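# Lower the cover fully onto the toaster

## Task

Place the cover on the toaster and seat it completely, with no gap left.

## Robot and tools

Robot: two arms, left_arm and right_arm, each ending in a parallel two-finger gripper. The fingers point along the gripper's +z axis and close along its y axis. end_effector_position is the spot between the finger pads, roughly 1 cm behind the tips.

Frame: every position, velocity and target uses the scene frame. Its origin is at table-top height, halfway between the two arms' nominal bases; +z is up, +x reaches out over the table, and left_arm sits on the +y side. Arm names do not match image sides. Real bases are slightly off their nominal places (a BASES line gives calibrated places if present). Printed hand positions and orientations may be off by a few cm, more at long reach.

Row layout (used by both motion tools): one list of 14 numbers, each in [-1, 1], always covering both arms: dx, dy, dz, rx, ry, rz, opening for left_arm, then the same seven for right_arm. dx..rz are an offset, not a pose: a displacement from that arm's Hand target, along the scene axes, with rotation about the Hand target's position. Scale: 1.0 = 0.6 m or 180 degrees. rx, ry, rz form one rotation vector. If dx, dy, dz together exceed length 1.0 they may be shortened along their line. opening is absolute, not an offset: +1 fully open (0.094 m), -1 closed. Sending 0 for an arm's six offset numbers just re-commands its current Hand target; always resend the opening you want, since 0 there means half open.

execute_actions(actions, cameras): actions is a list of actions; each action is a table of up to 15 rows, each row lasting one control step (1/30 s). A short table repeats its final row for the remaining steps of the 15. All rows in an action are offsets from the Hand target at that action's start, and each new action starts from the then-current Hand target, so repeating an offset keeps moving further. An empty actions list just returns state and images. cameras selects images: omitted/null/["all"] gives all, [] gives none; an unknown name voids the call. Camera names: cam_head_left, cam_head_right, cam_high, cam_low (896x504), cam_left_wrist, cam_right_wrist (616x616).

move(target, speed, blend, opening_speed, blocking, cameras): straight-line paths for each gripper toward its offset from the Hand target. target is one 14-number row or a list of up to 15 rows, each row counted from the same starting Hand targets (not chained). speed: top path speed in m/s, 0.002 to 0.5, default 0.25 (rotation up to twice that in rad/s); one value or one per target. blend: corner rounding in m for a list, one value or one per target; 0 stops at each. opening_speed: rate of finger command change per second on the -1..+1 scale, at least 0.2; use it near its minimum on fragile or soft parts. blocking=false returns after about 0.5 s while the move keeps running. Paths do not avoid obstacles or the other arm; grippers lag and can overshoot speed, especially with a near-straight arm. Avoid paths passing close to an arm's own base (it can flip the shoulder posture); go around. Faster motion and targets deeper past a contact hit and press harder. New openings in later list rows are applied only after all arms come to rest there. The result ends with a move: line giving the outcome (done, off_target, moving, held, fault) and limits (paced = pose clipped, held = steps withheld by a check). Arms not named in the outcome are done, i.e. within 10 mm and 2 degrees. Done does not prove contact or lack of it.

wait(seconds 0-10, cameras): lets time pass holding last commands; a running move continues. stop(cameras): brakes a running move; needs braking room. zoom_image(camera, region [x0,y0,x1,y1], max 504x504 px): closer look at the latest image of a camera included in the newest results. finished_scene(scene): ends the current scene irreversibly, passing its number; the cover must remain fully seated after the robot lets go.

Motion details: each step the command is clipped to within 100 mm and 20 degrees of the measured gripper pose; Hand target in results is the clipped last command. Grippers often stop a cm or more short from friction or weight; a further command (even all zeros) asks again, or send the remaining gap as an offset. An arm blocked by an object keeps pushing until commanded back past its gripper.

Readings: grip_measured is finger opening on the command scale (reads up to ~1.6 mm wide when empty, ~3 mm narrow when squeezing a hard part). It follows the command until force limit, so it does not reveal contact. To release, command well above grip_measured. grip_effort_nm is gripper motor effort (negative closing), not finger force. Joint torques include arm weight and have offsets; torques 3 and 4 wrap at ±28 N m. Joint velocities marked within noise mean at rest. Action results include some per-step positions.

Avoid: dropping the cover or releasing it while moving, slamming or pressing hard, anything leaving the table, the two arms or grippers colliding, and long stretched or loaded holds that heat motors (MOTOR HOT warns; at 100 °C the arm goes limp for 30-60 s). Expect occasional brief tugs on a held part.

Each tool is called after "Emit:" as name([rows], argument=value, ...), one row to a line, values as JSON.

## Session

Emit:
execute_actions(actions=[])

Scene clock: 0.00 s.
left_arm: end_effector_position=(+0.8167, +0.4024, +0.3455) grip_measured=+1.000 grip_effort_nm=n/a end_effector_quat_wxyz=(+0.461, -0.430, +0.774, -0.063) | right_arm: end_effector_position=(+0.1964, -0.4644, +0.2507) grip_measured=+1.000 grip_effort_nm=n/a end_effector_quat_wxyz=(-0.002, +0.125, +0.992, +0.026)
Joint positions: left_arm=[0.121 2.185 2.374 -0.807 -0.201 -0.783 0.094] | right_arm=[-0.96 1.164 1.053 -1.499 -0.034 -0.672 0.094]
Joint velocities: within noise
Joint torques (N m): no reading
Heat: left arm: hottest elbow 31 °C; right arm: hottest shoulder 30 °C.
Hand target: left_arm +0.8174, +0.4026, +0.3706; +0.478, -0.427, +0.764, -0.070 | right_arm +0.2003, -0.4695, +0.2586; +0.006, +0.125, +0.992, +0.018
Tool commands: left_gripper/opening=+1.0 right_gripper/opening=+1.0

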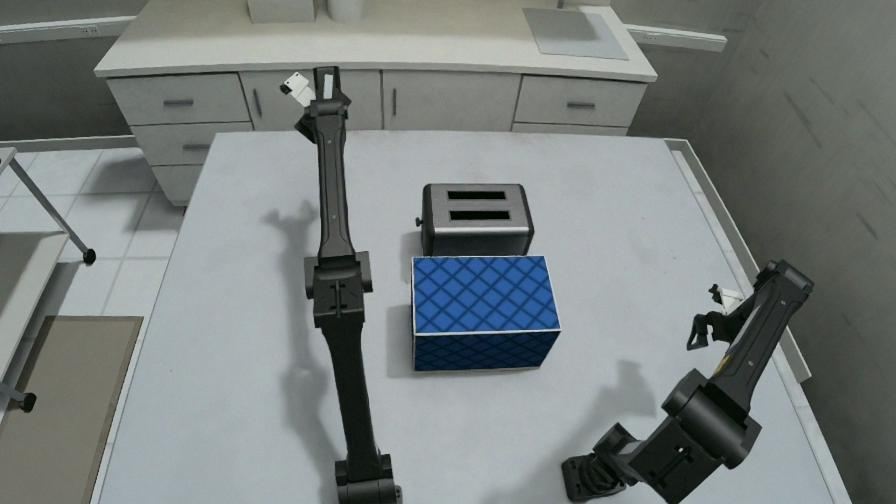

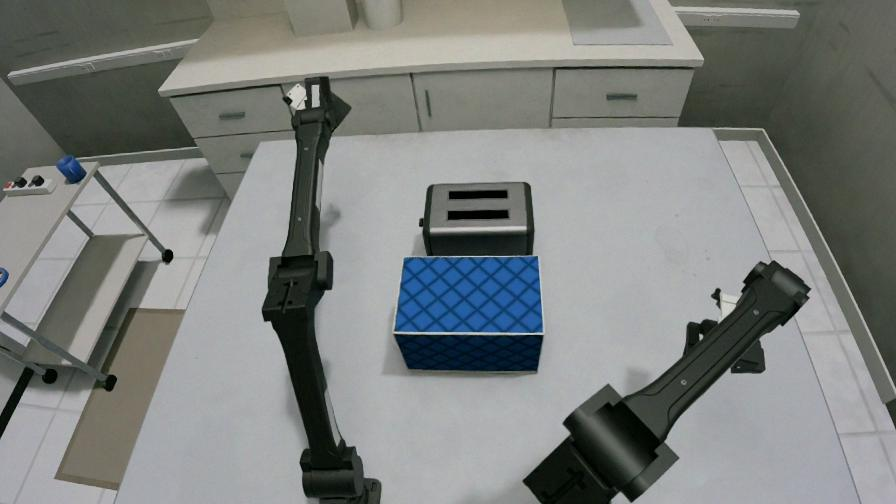

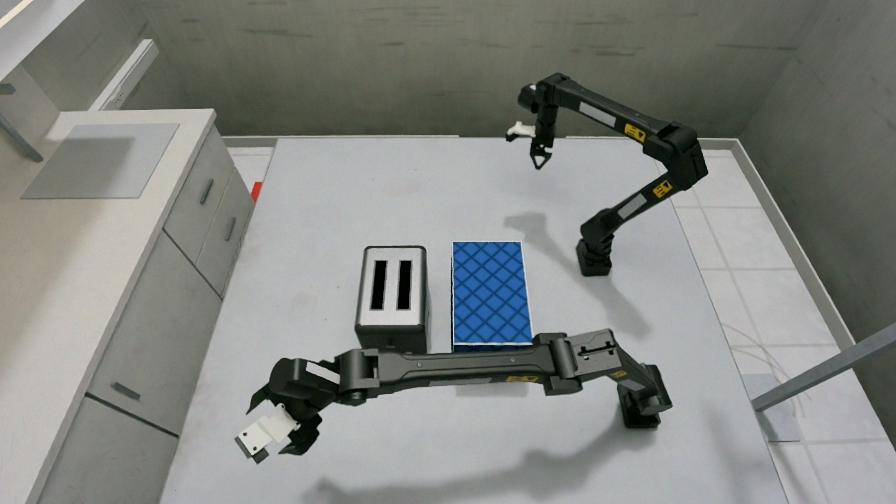

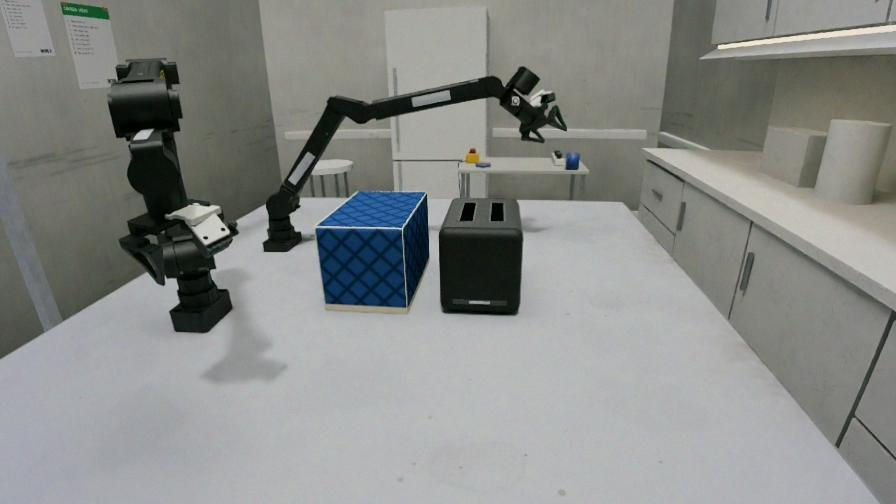

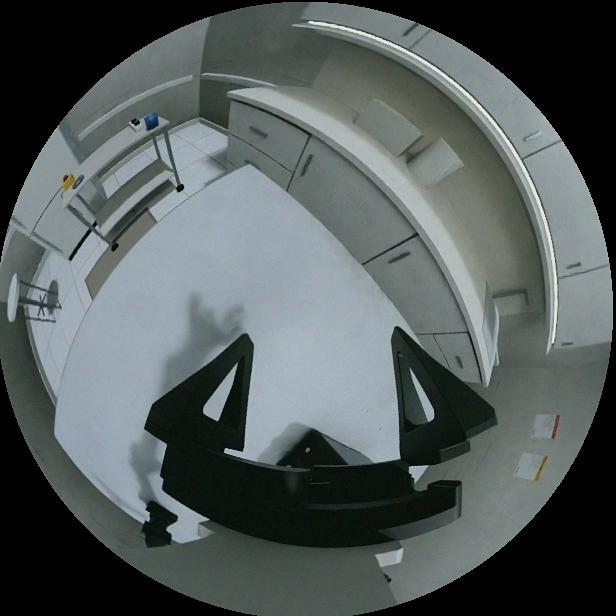

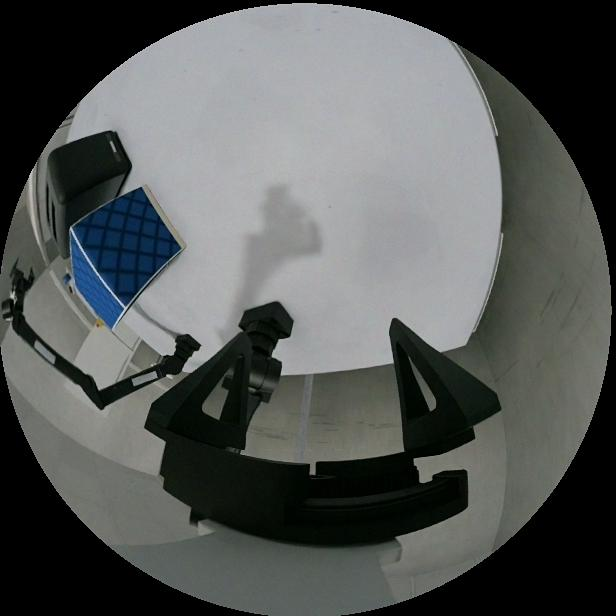

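Emit:
move(target=[-0.662,-0.238,-0.084,0.0634,0.1827,-0.3083,0.2,0.366,0.333,0.102,0.028,-0.125,0.0874,0.2], speed=0.3)

Emit:
zoom_image(camera="cam_high", region=[380, 180, 600, 420])

Emit:
zoom_image(camera="cam_low", region=[260, 60, 500, 330])

Emit:
zoom_image(camera="cam_head_right", region=[340, 130, 600, 400])

Scene clock: 27.43 s.
left_arm: end_effector_position=(+0.4243, +0.2671, +0.3109) grip_measured=+0.202 grip_effort_nm=-0.115 end_effector_quat_wxyz=(+0.197, +0.004, +0.976, -0.090) | right_arm: end_effector_position=(+0.3999, -0.2692, +0.2992) grip_measured=+0.202 grip_effort_nm=-0.125 end_effector_quat_wxyz=(+0.168, -0.016, +0.982, +0.090)
Joint positions: left_arm=[0.091 1.314 1.335 -1.21 0.214 0.063 0.056] | right_arm=[-0.258 1.181 1.154 -1.252 -0.253 -0.217 0.056]
Joint velocities: within noise
Joint torques (N m): left_arm=[-1.26 -13.22 7.94 0.23 0.26 0.16] | right_arm=[-0.09 -5.19 14.69 0.96 -0.12 0.28]
Heat: left arm: hottest elbow 37 °C; right arm: hottest shoulder 30 °C.
Hand target: left_arm +0.4201, +0.2599, +0.3202; +0.203, +0.017, +0.975, -0.090 | right_arm +0.4199, -0.2696, +0.3196; +0.190, -0.017, +0.978, +0.086
Off the commanded pose: left_arm 0.013 m, 2 deg | right_arm 0.029 m, 3 deg.
move: off_target (left_arm, right_arm)

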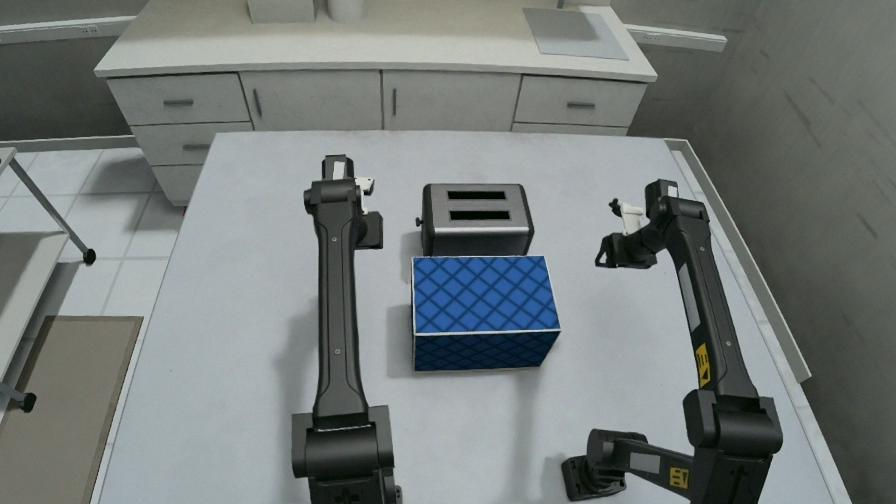

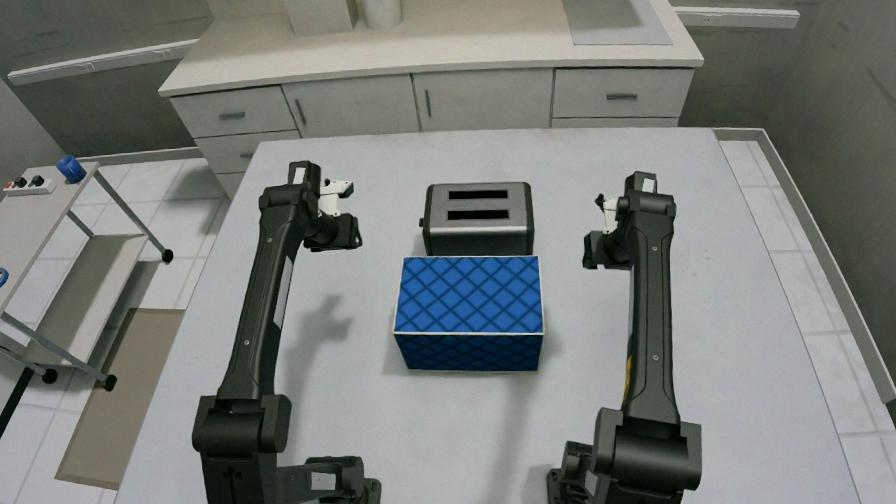

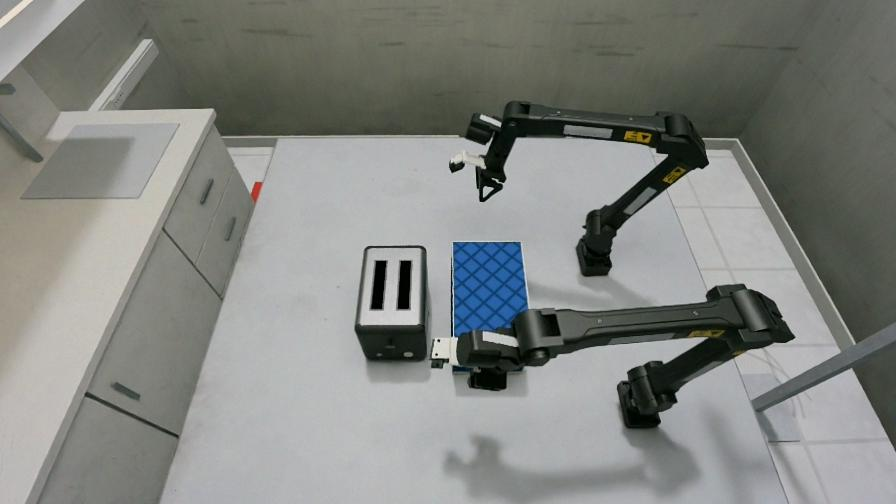

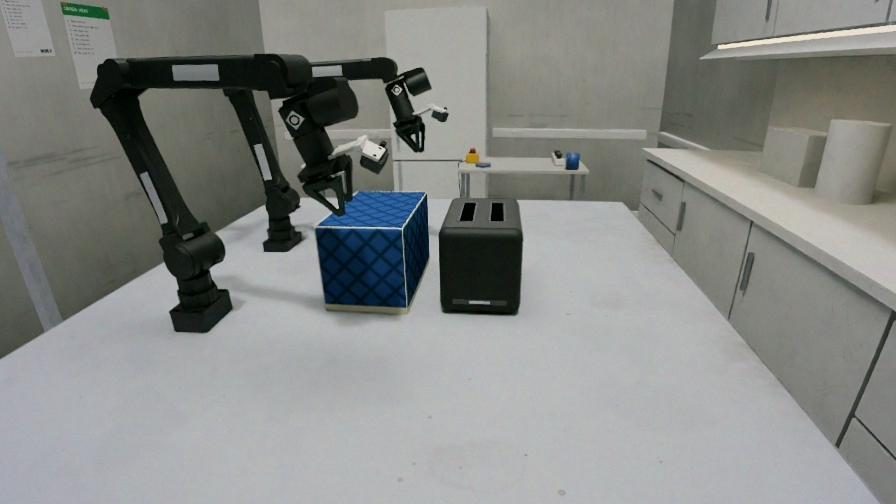

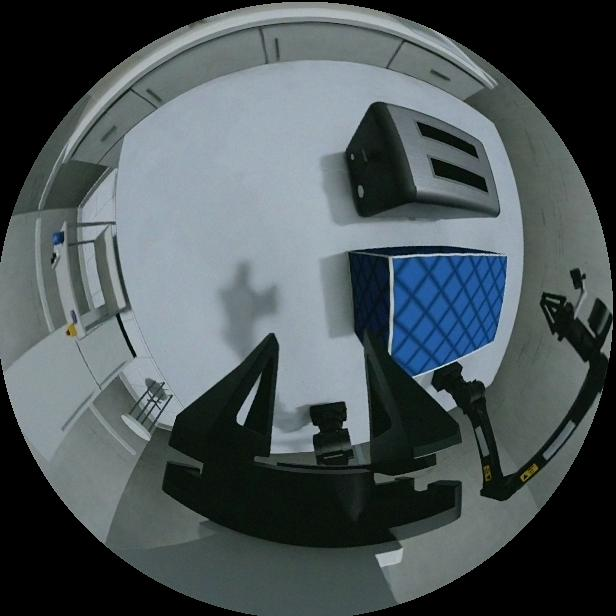

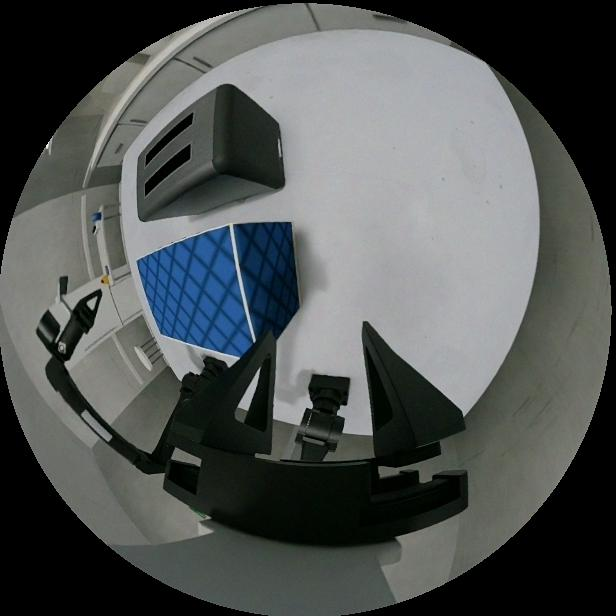

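Scaled by 2.100.

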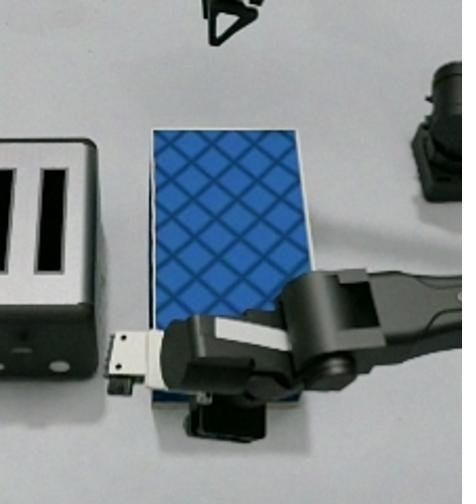

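Scaled by 1.867.

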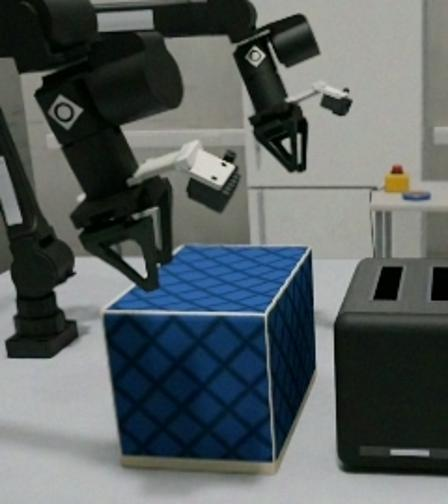

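Scaled by 1.867.

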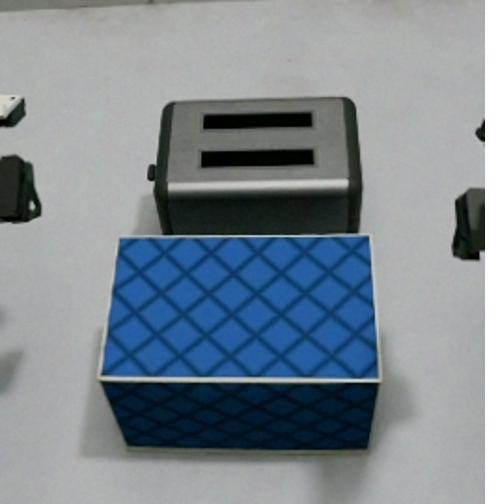

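Emit:
move(target=[0,-0.175,-0.1,0,0,0,0.2,0.01,0.185,-0.09,0,0,0,0.2], speed=0.25)

Emit:
zoom_image(camera="cam_high", region=[400, 200, 560, 400])

Emit:
zoom_image(camera="cam_low", region=[280, 100, 460, 330])

Emit:
zoom_image(camera="cam_head_right", region=[360, 150, 580, 390])

Scene clock: 34.87 s.
left_arm: end_effector_position=(+0.4163, +0.1602, +0.2575) grip_measured=+0.202 grip_effort_nm=-0.105 end_effector_quat_wxyz=(+0.195, +0.017, +0.977, -0.088) | right_arm: end_effector_position=(+0.4242, -0.1619, +0.2774) grip_measured=+0.202 grip_effort_nm=-0.115 end_effector_quat_wxyz=(+0.200, -0.021, +0.976, +0.086)
Joint positions: left_arm=[-0.177 1.308 1.187 -1.033 0.112 -0.161 0.056] | right_arm=[0.057 1.181 1.078 -1.05 -0.14 0.081 0.056]
Joint velocities: within noise
Joint torques (N m): left_arm=[-1.03 -11.46 8.01 1.17 -0.07 -0.01] | right_arm=[-0.26 -5.36 8.77 1.2 0.11 0.26]
Heat: left arm: hottest elbow 37 °C; right arm: hottest elbow 31 °C.
Hand target: left_arm +0.4202, +0.1549, +0.2603; +0.203, +0.017, +0.975, -0.090 | right_arm +0.4260, -0.1586, +0.2657; +0.190, -0.017, +0.978, +0.086
Off the commanded pose: left_arm 0.007 m, 1 deg | right_arm 0.012 m, 1 deg.
move: off_target (right_arm)

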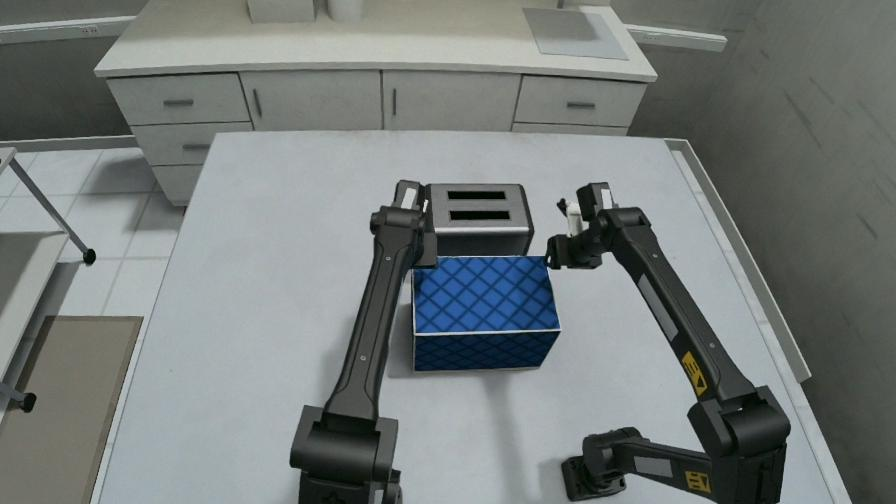

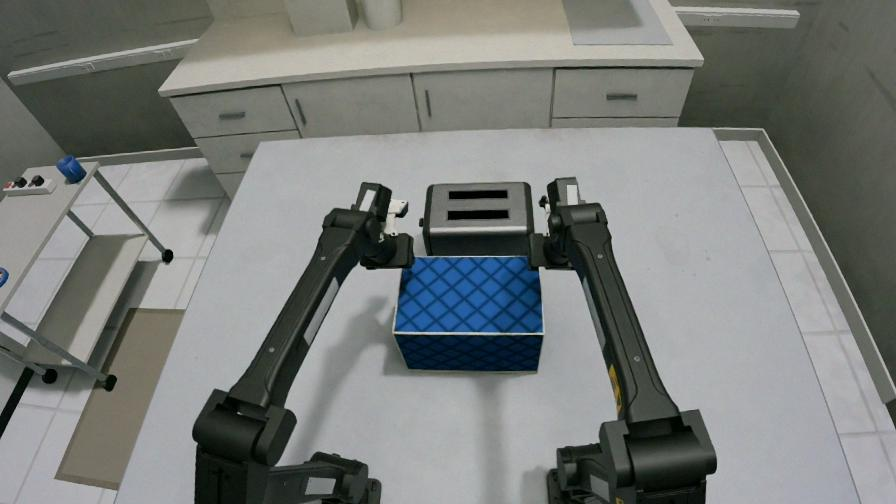

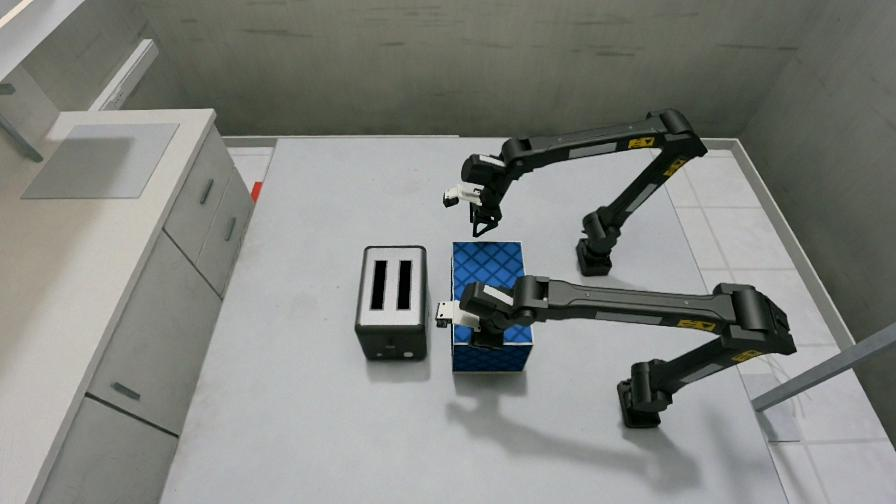

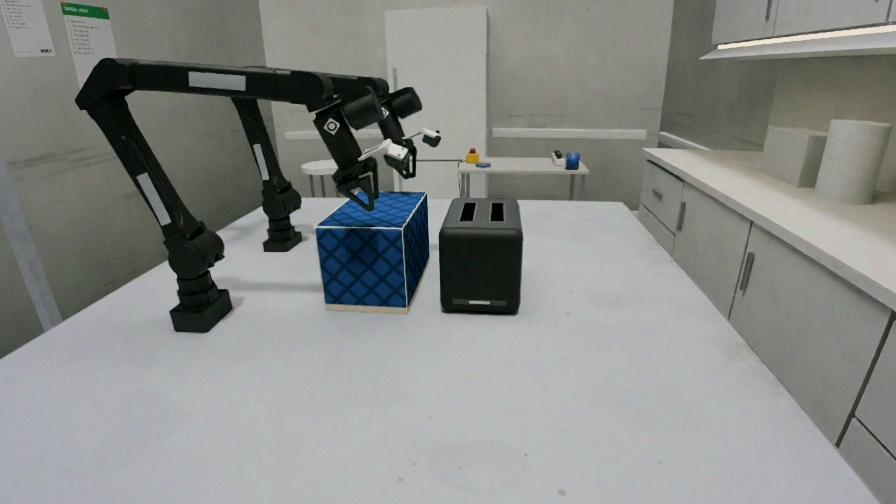

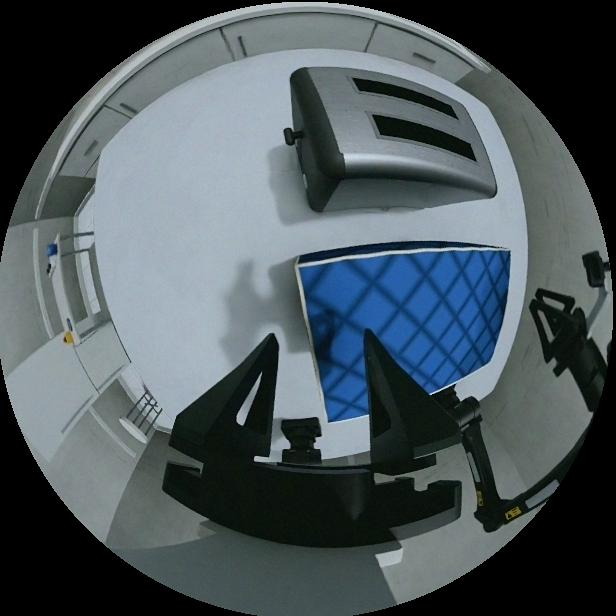

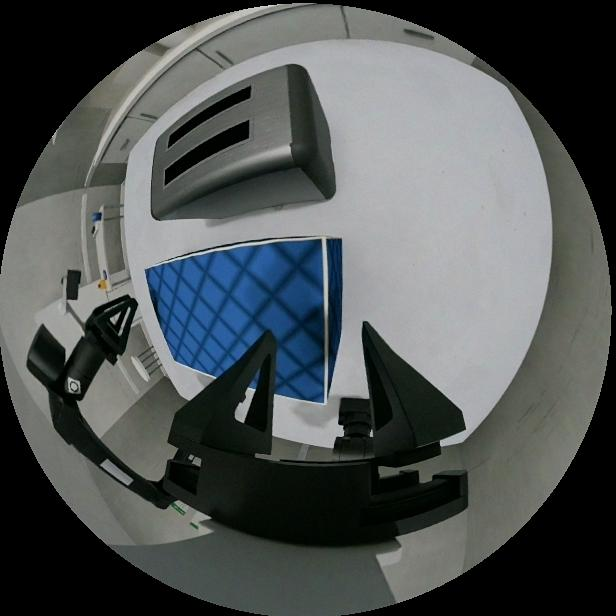

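Scaled by 2.520.

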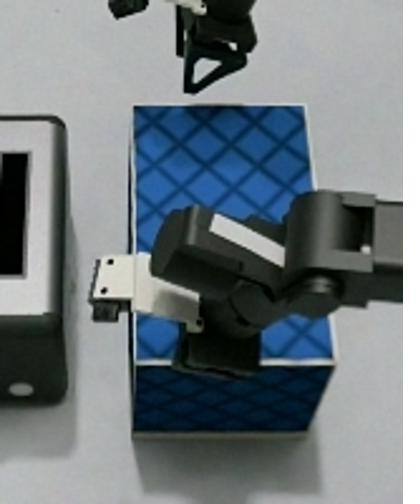

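Scaled by 2.191.

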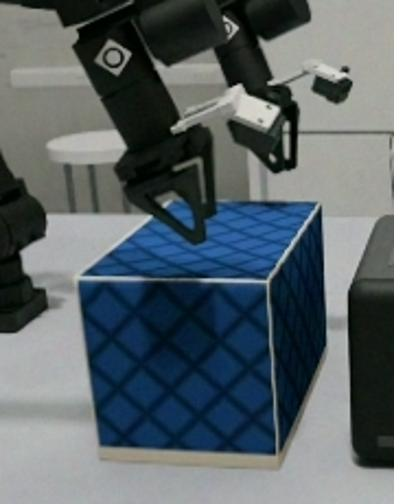

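Scaled by 2.100.

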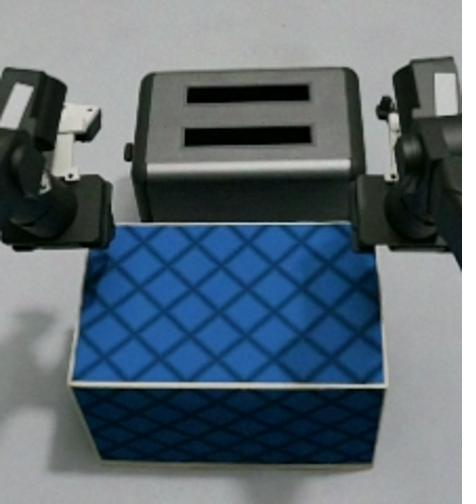

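Emit:
move(target=[-0.005,-0.005,-0.117,0,0,0,0.2,-0.01,0,-0.12,0,0,0,0.2], speed=0.1)

Emit:
zoom_image(camera="cam_low", region=[280, 100, 460, 330])

Scene clock: 43.57 s.
left_arm: end_effector_position=(+0.4143, +0.1594, +0.1980) grip_measured=+0.202 grip_effort_nm=-0.105 end_effector_quat_wxyz=(+0.207, +0.015, +0.974, -0.090) | right_arm: end_effector_position=(+0.4216, -0.1623, +0.2083) grip_measured=+0.202 grip_effort_nm=-0.120 end_effector_quat_wxyz=(+0.203, -0.020, +0.975, +0.087)
Joint positions: left_arm=[-0.181 1.322 1.035 -0.841 0.108 -0.17 0.056] | right_arm=[0.057 1.209 0.913 -0.85 -0.14 0.084 0.056]
Joint velocities: within noise
Joint torques (N m): left_arm=[-1.08 -9.88 7.39 1.11 -0.09 -0.04] | right_arm=[-0.21 -5.13 8.01 1.14 0.14 0.27]
Heat: left arm: hottest elbow 36 °C; right arm: hottest elbow 32 °C.
Hand target: left_arm +0.4171, +0.1518, +0.1899; +0.203, +0.017, +0.975, -0.090 | right_arm +0.4199, -0.1586, +0.1937; +0.190, -0.017, +0.978, +0.086
Off the commanded pose: left_arm 0.011 m, 1 deg | right_arm 0.015 m, 2 deg.
move: off_target (left_arm, right_arm)

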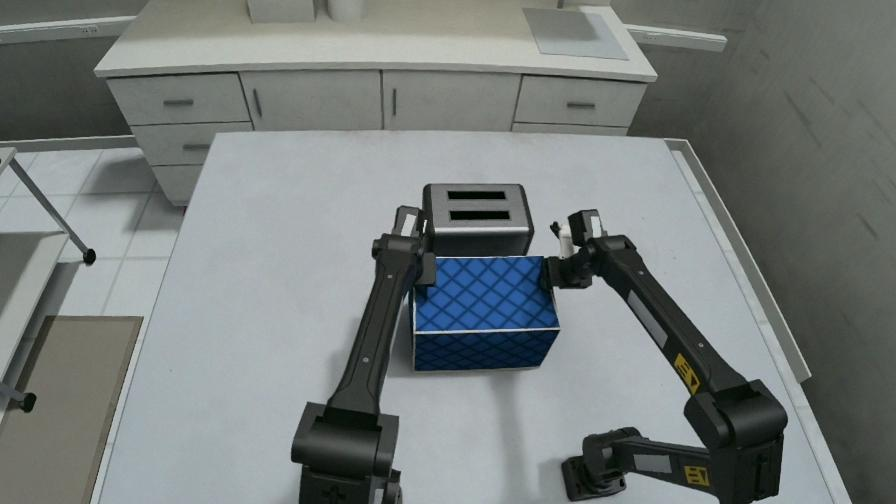

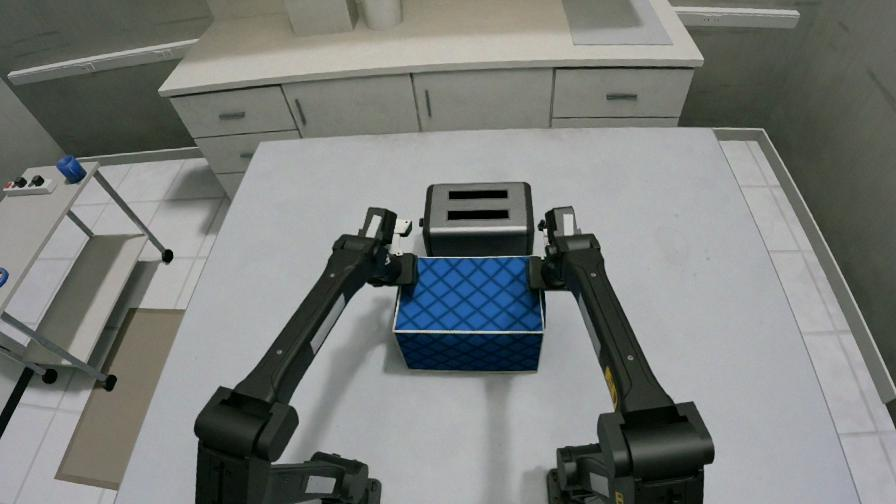

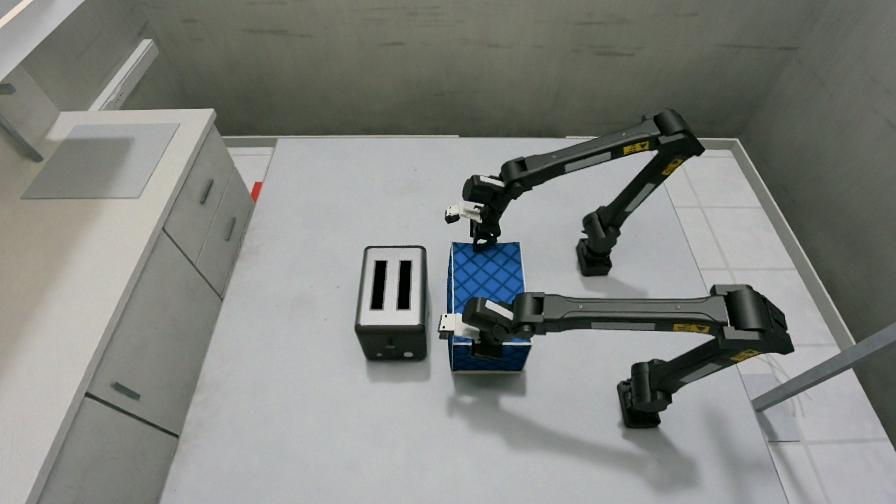

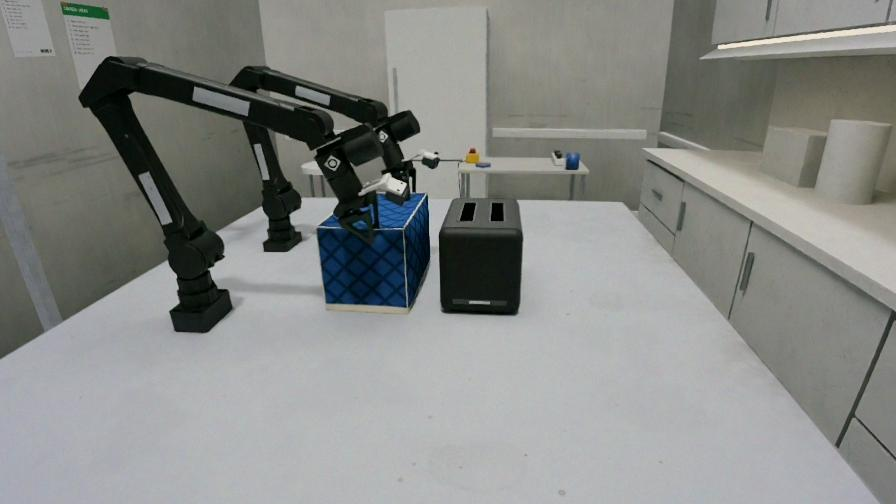

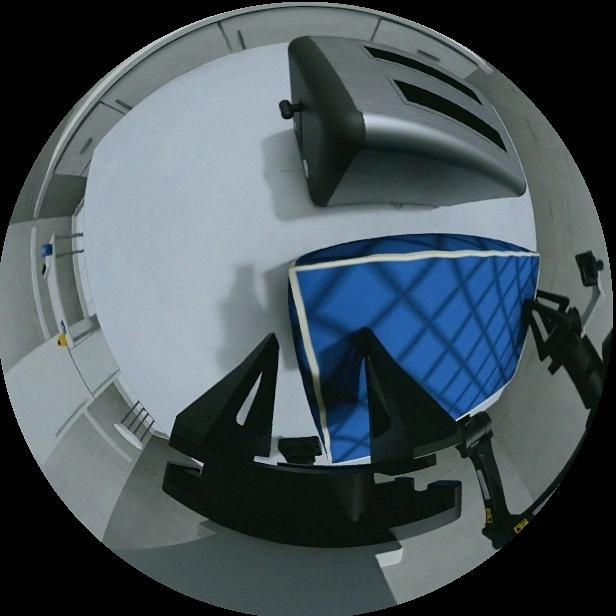

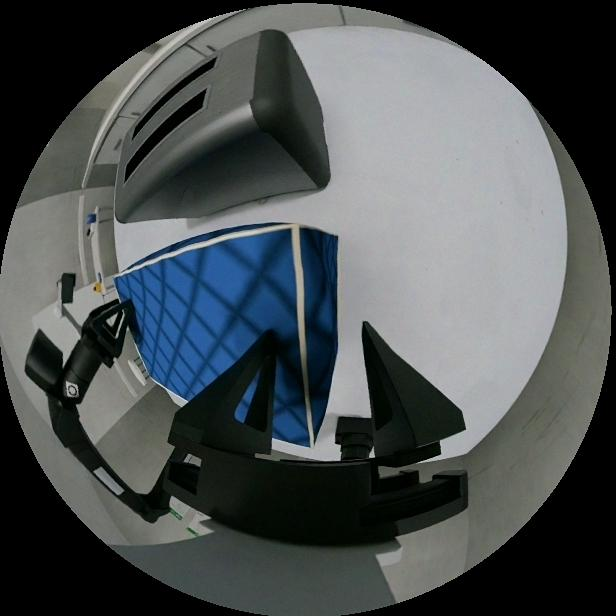

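Scaled by 2.191.

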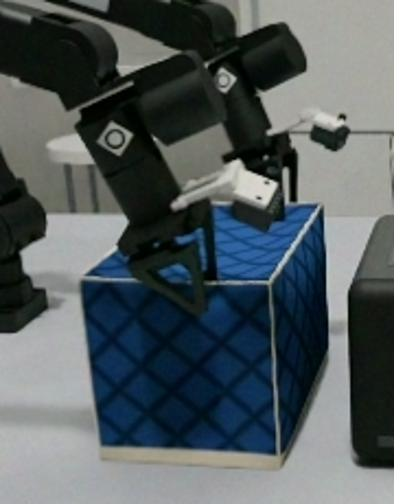

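Emit:
move([
  [0,0,0.03,0,0,0,0.2,-0.01,0,0.035,0,0,0,0.2],
  [-0.015,-0.01,0,0,0,0,0.2,-0.025,0.005,0,0,0,0,0.2],
  [-0.015,-0.01,-0.012,0,0,0,0.2,-0.025,0.005,-0.005,0,0,0,0.2],
], speed=0.1, cameras=["cam_low","cam_high"])

Emit:
move(target=[0,0,0,0,0,0,-0.95,0,0,0,0,0,0,-0.95], opening_speed=0.7)

Emit:
zoom_image(camera="cam_low", region=[280, 100, 460, 330])

Emit:
zoom_image(camera="cam_high", region=[400, 200, 560, 400])

Scene clock: 52.20 s.
left_arm: end_effector_position=(+0.4098, +0.1528, +0.1886) grip_measured=+0.202 grip_effort_nm=-0.095 end_effector_quat_wxyz=(+0.205, +0.014, +0.974, -0.090) | right_arm: end_effector_position=(+0.4078, -0.1599, +0.1934) grip_measured=+0.202 grip_effort_nm=-0.120 end_effector_quat_wxyz=(+0.190, -0.017, +0.978, +0.086)
Joint positions: left_arm=[-0.2 1.322 1.009 -0.816 0.1 -0.189 0.056] | right_arm=[0.068 1.199 0.871 -0.845 -0.135 0.097 0.056]
Joint velocities: within noise
Joint torques (N m): left_arm=[-1.26 -10.64 6.86 1.05 -0.09 -0.01] | right_arm=[0.03 -6.65 8.14 1.09 0.12 0.26]
Heat: left arm: hottest elbow 37 °C; right arm: hottest elbow 32 °C.
Hand target: left_arm +0.4081, +0.1458, +0.1827; +0.203, +0.017, +0.975, -0.090 | right_arm +0.4049, -0.1557, +0.1906; +0.190, -0.016, +0.978, +0.086
Off the commanded pose: left_arm 0.009 m, 1 deg | right_arm 0.006 m, 0 deg.
move: done
Images, in order (width x height): cam_high 896x504, cam_low 896x504.

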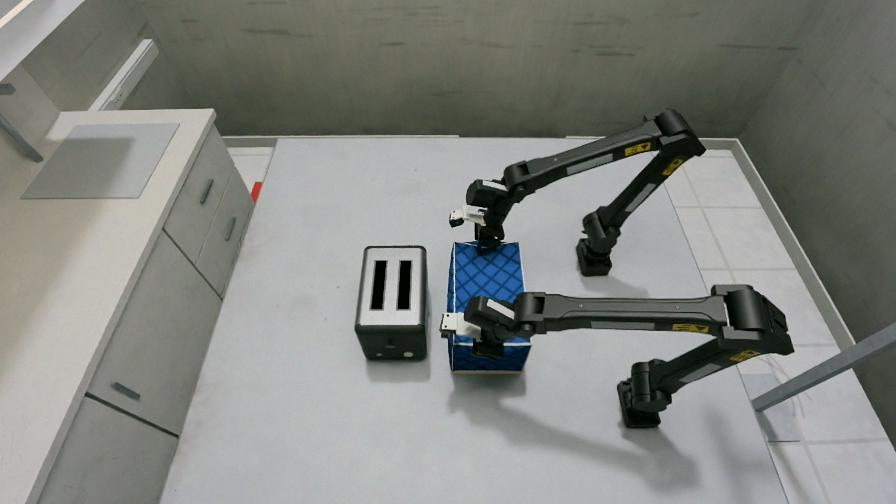

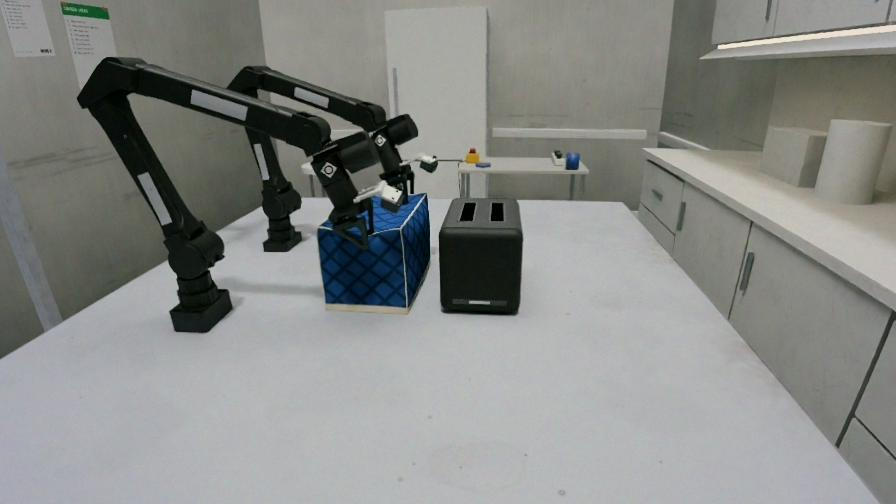

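Scene clock: 54.30 s.
left_arm: end_effector_position=(+0.4087, +0.1457, +0.1883) grip_measured=-0.895 grip_effort_nm=-1.004 end_effector_quat_wxyz=(+0.205, +0.014, +0.974, -0.096) | right_arm: end_effector_position=(+0.4075, -0.1549, +0.1937) grip_measured=-0.941 grip_effort_nm=-0.491 end_effector_quat_wxyz=(+0.190, -0.019, +0.977, +0.090)
Joint positions: left_arm=[-0.213 1.322 1.007 -0.81 0.106 -0.204 0.005] | right_arm=[0.079 1.199 0.871 -0.842 -0.139 0.105 0.003]
Joint velocities: within noise
Joint torques (N m): left_arm=[-0.32 -10.29 6.97 0.8 -0.28 0.12] | right_arm=[-0.67 -6.59 8.12 1.03 0.3 0.16]
Heat: left arm: hottest elbow 37 °C; right arm: hottest elbow 32 °C.
Hand target: left_arm +0.4082, +0.1459, +0.1828; +0.203, +0.017, +0.975, -0.090 | right_arm +0.4049, -0.1556, +0.1906; +0.190, -0.017, +0.978, +0.086
Off the commanded pose: left_arm 0.006 m, 1 deg | right_arm 0.004 m, 1 deg.
move: done

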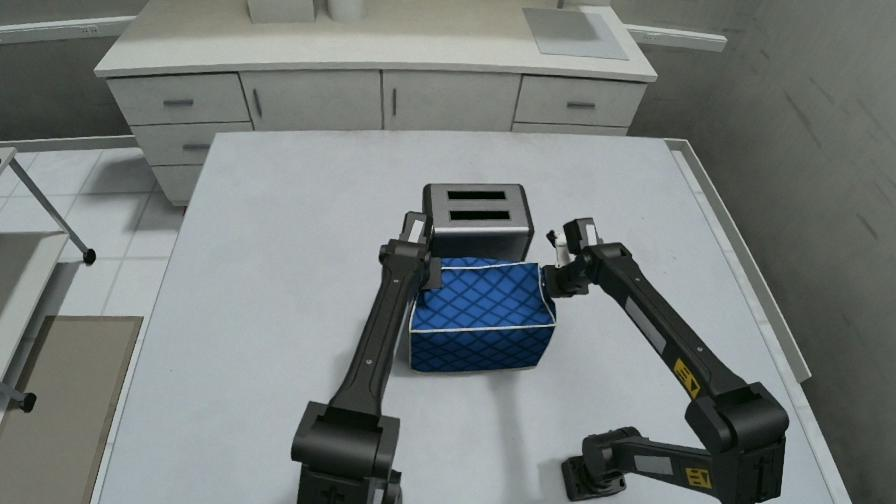

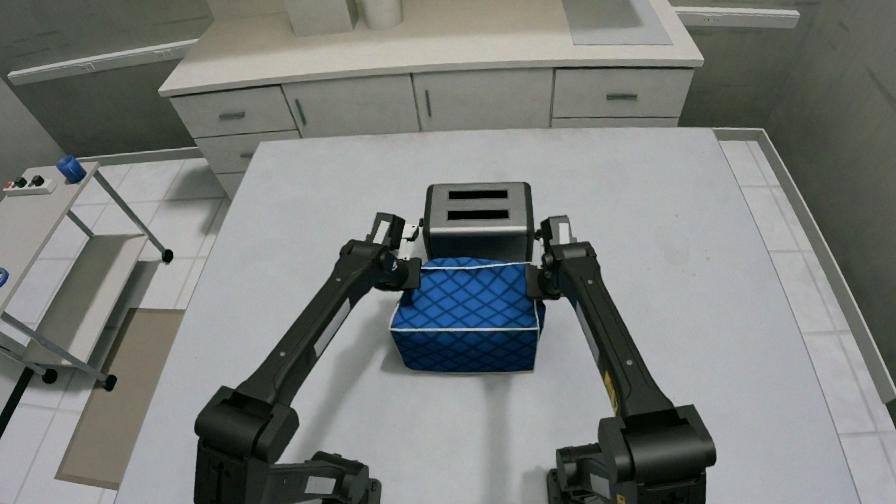

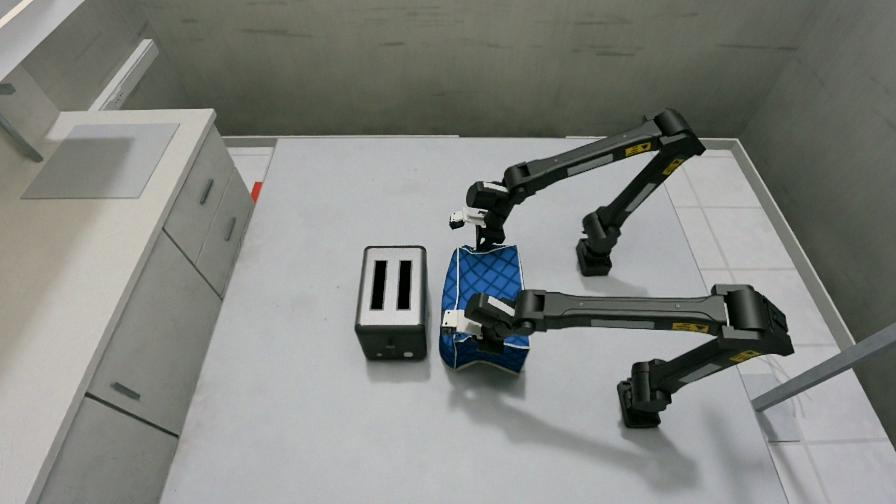

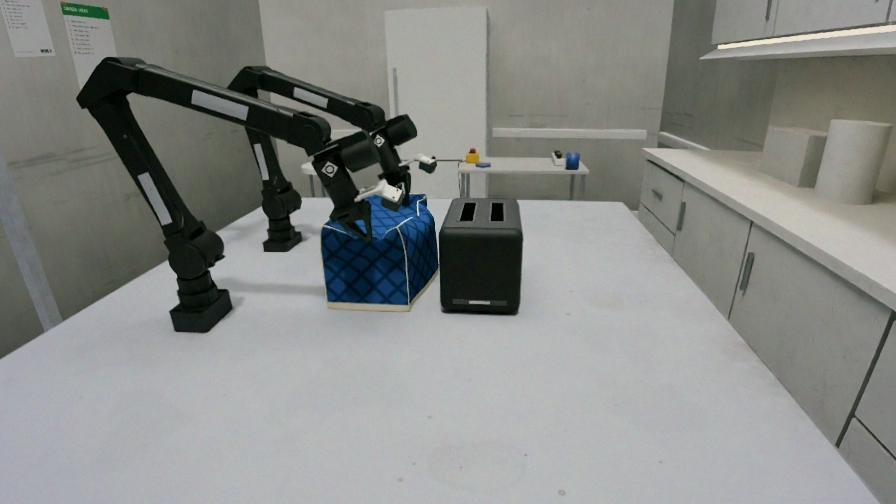

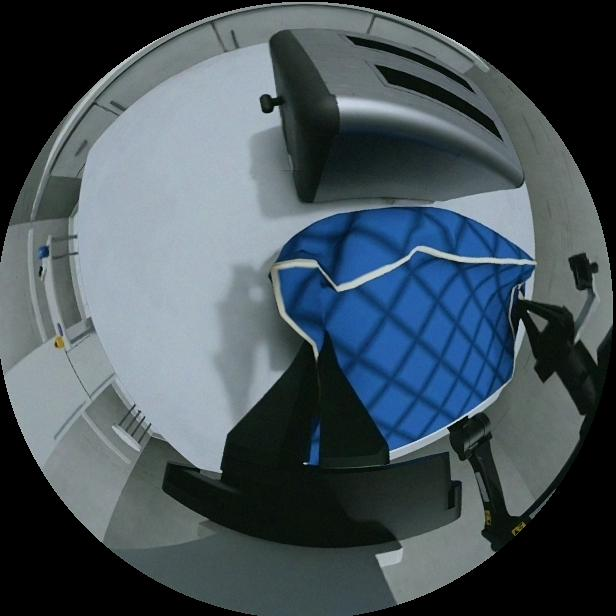

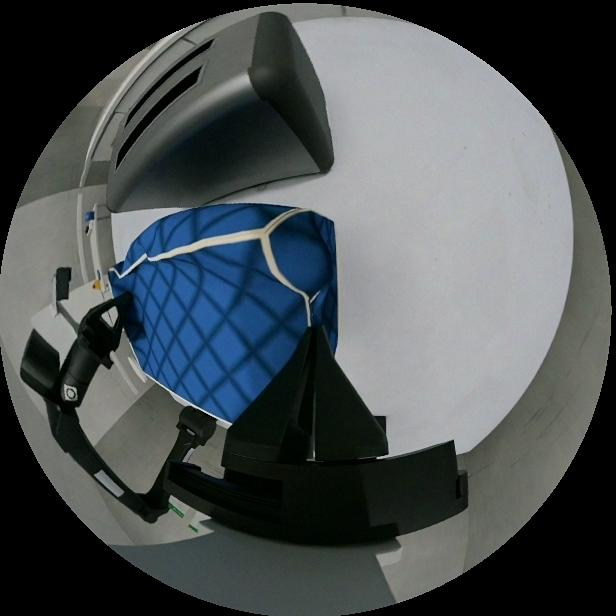

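Scaled by 2.191.

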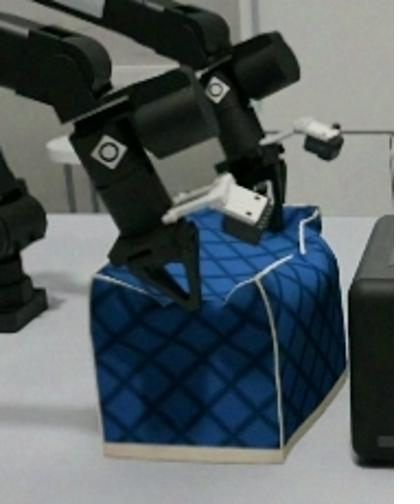

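Scaled by 2.520.

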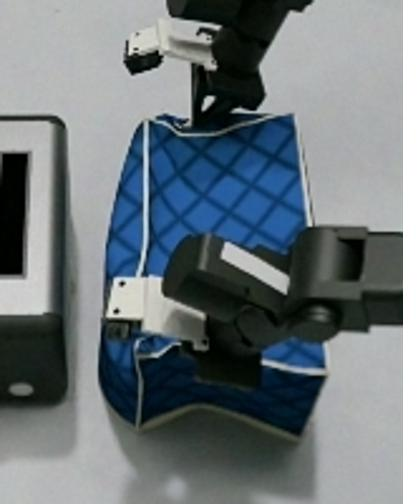

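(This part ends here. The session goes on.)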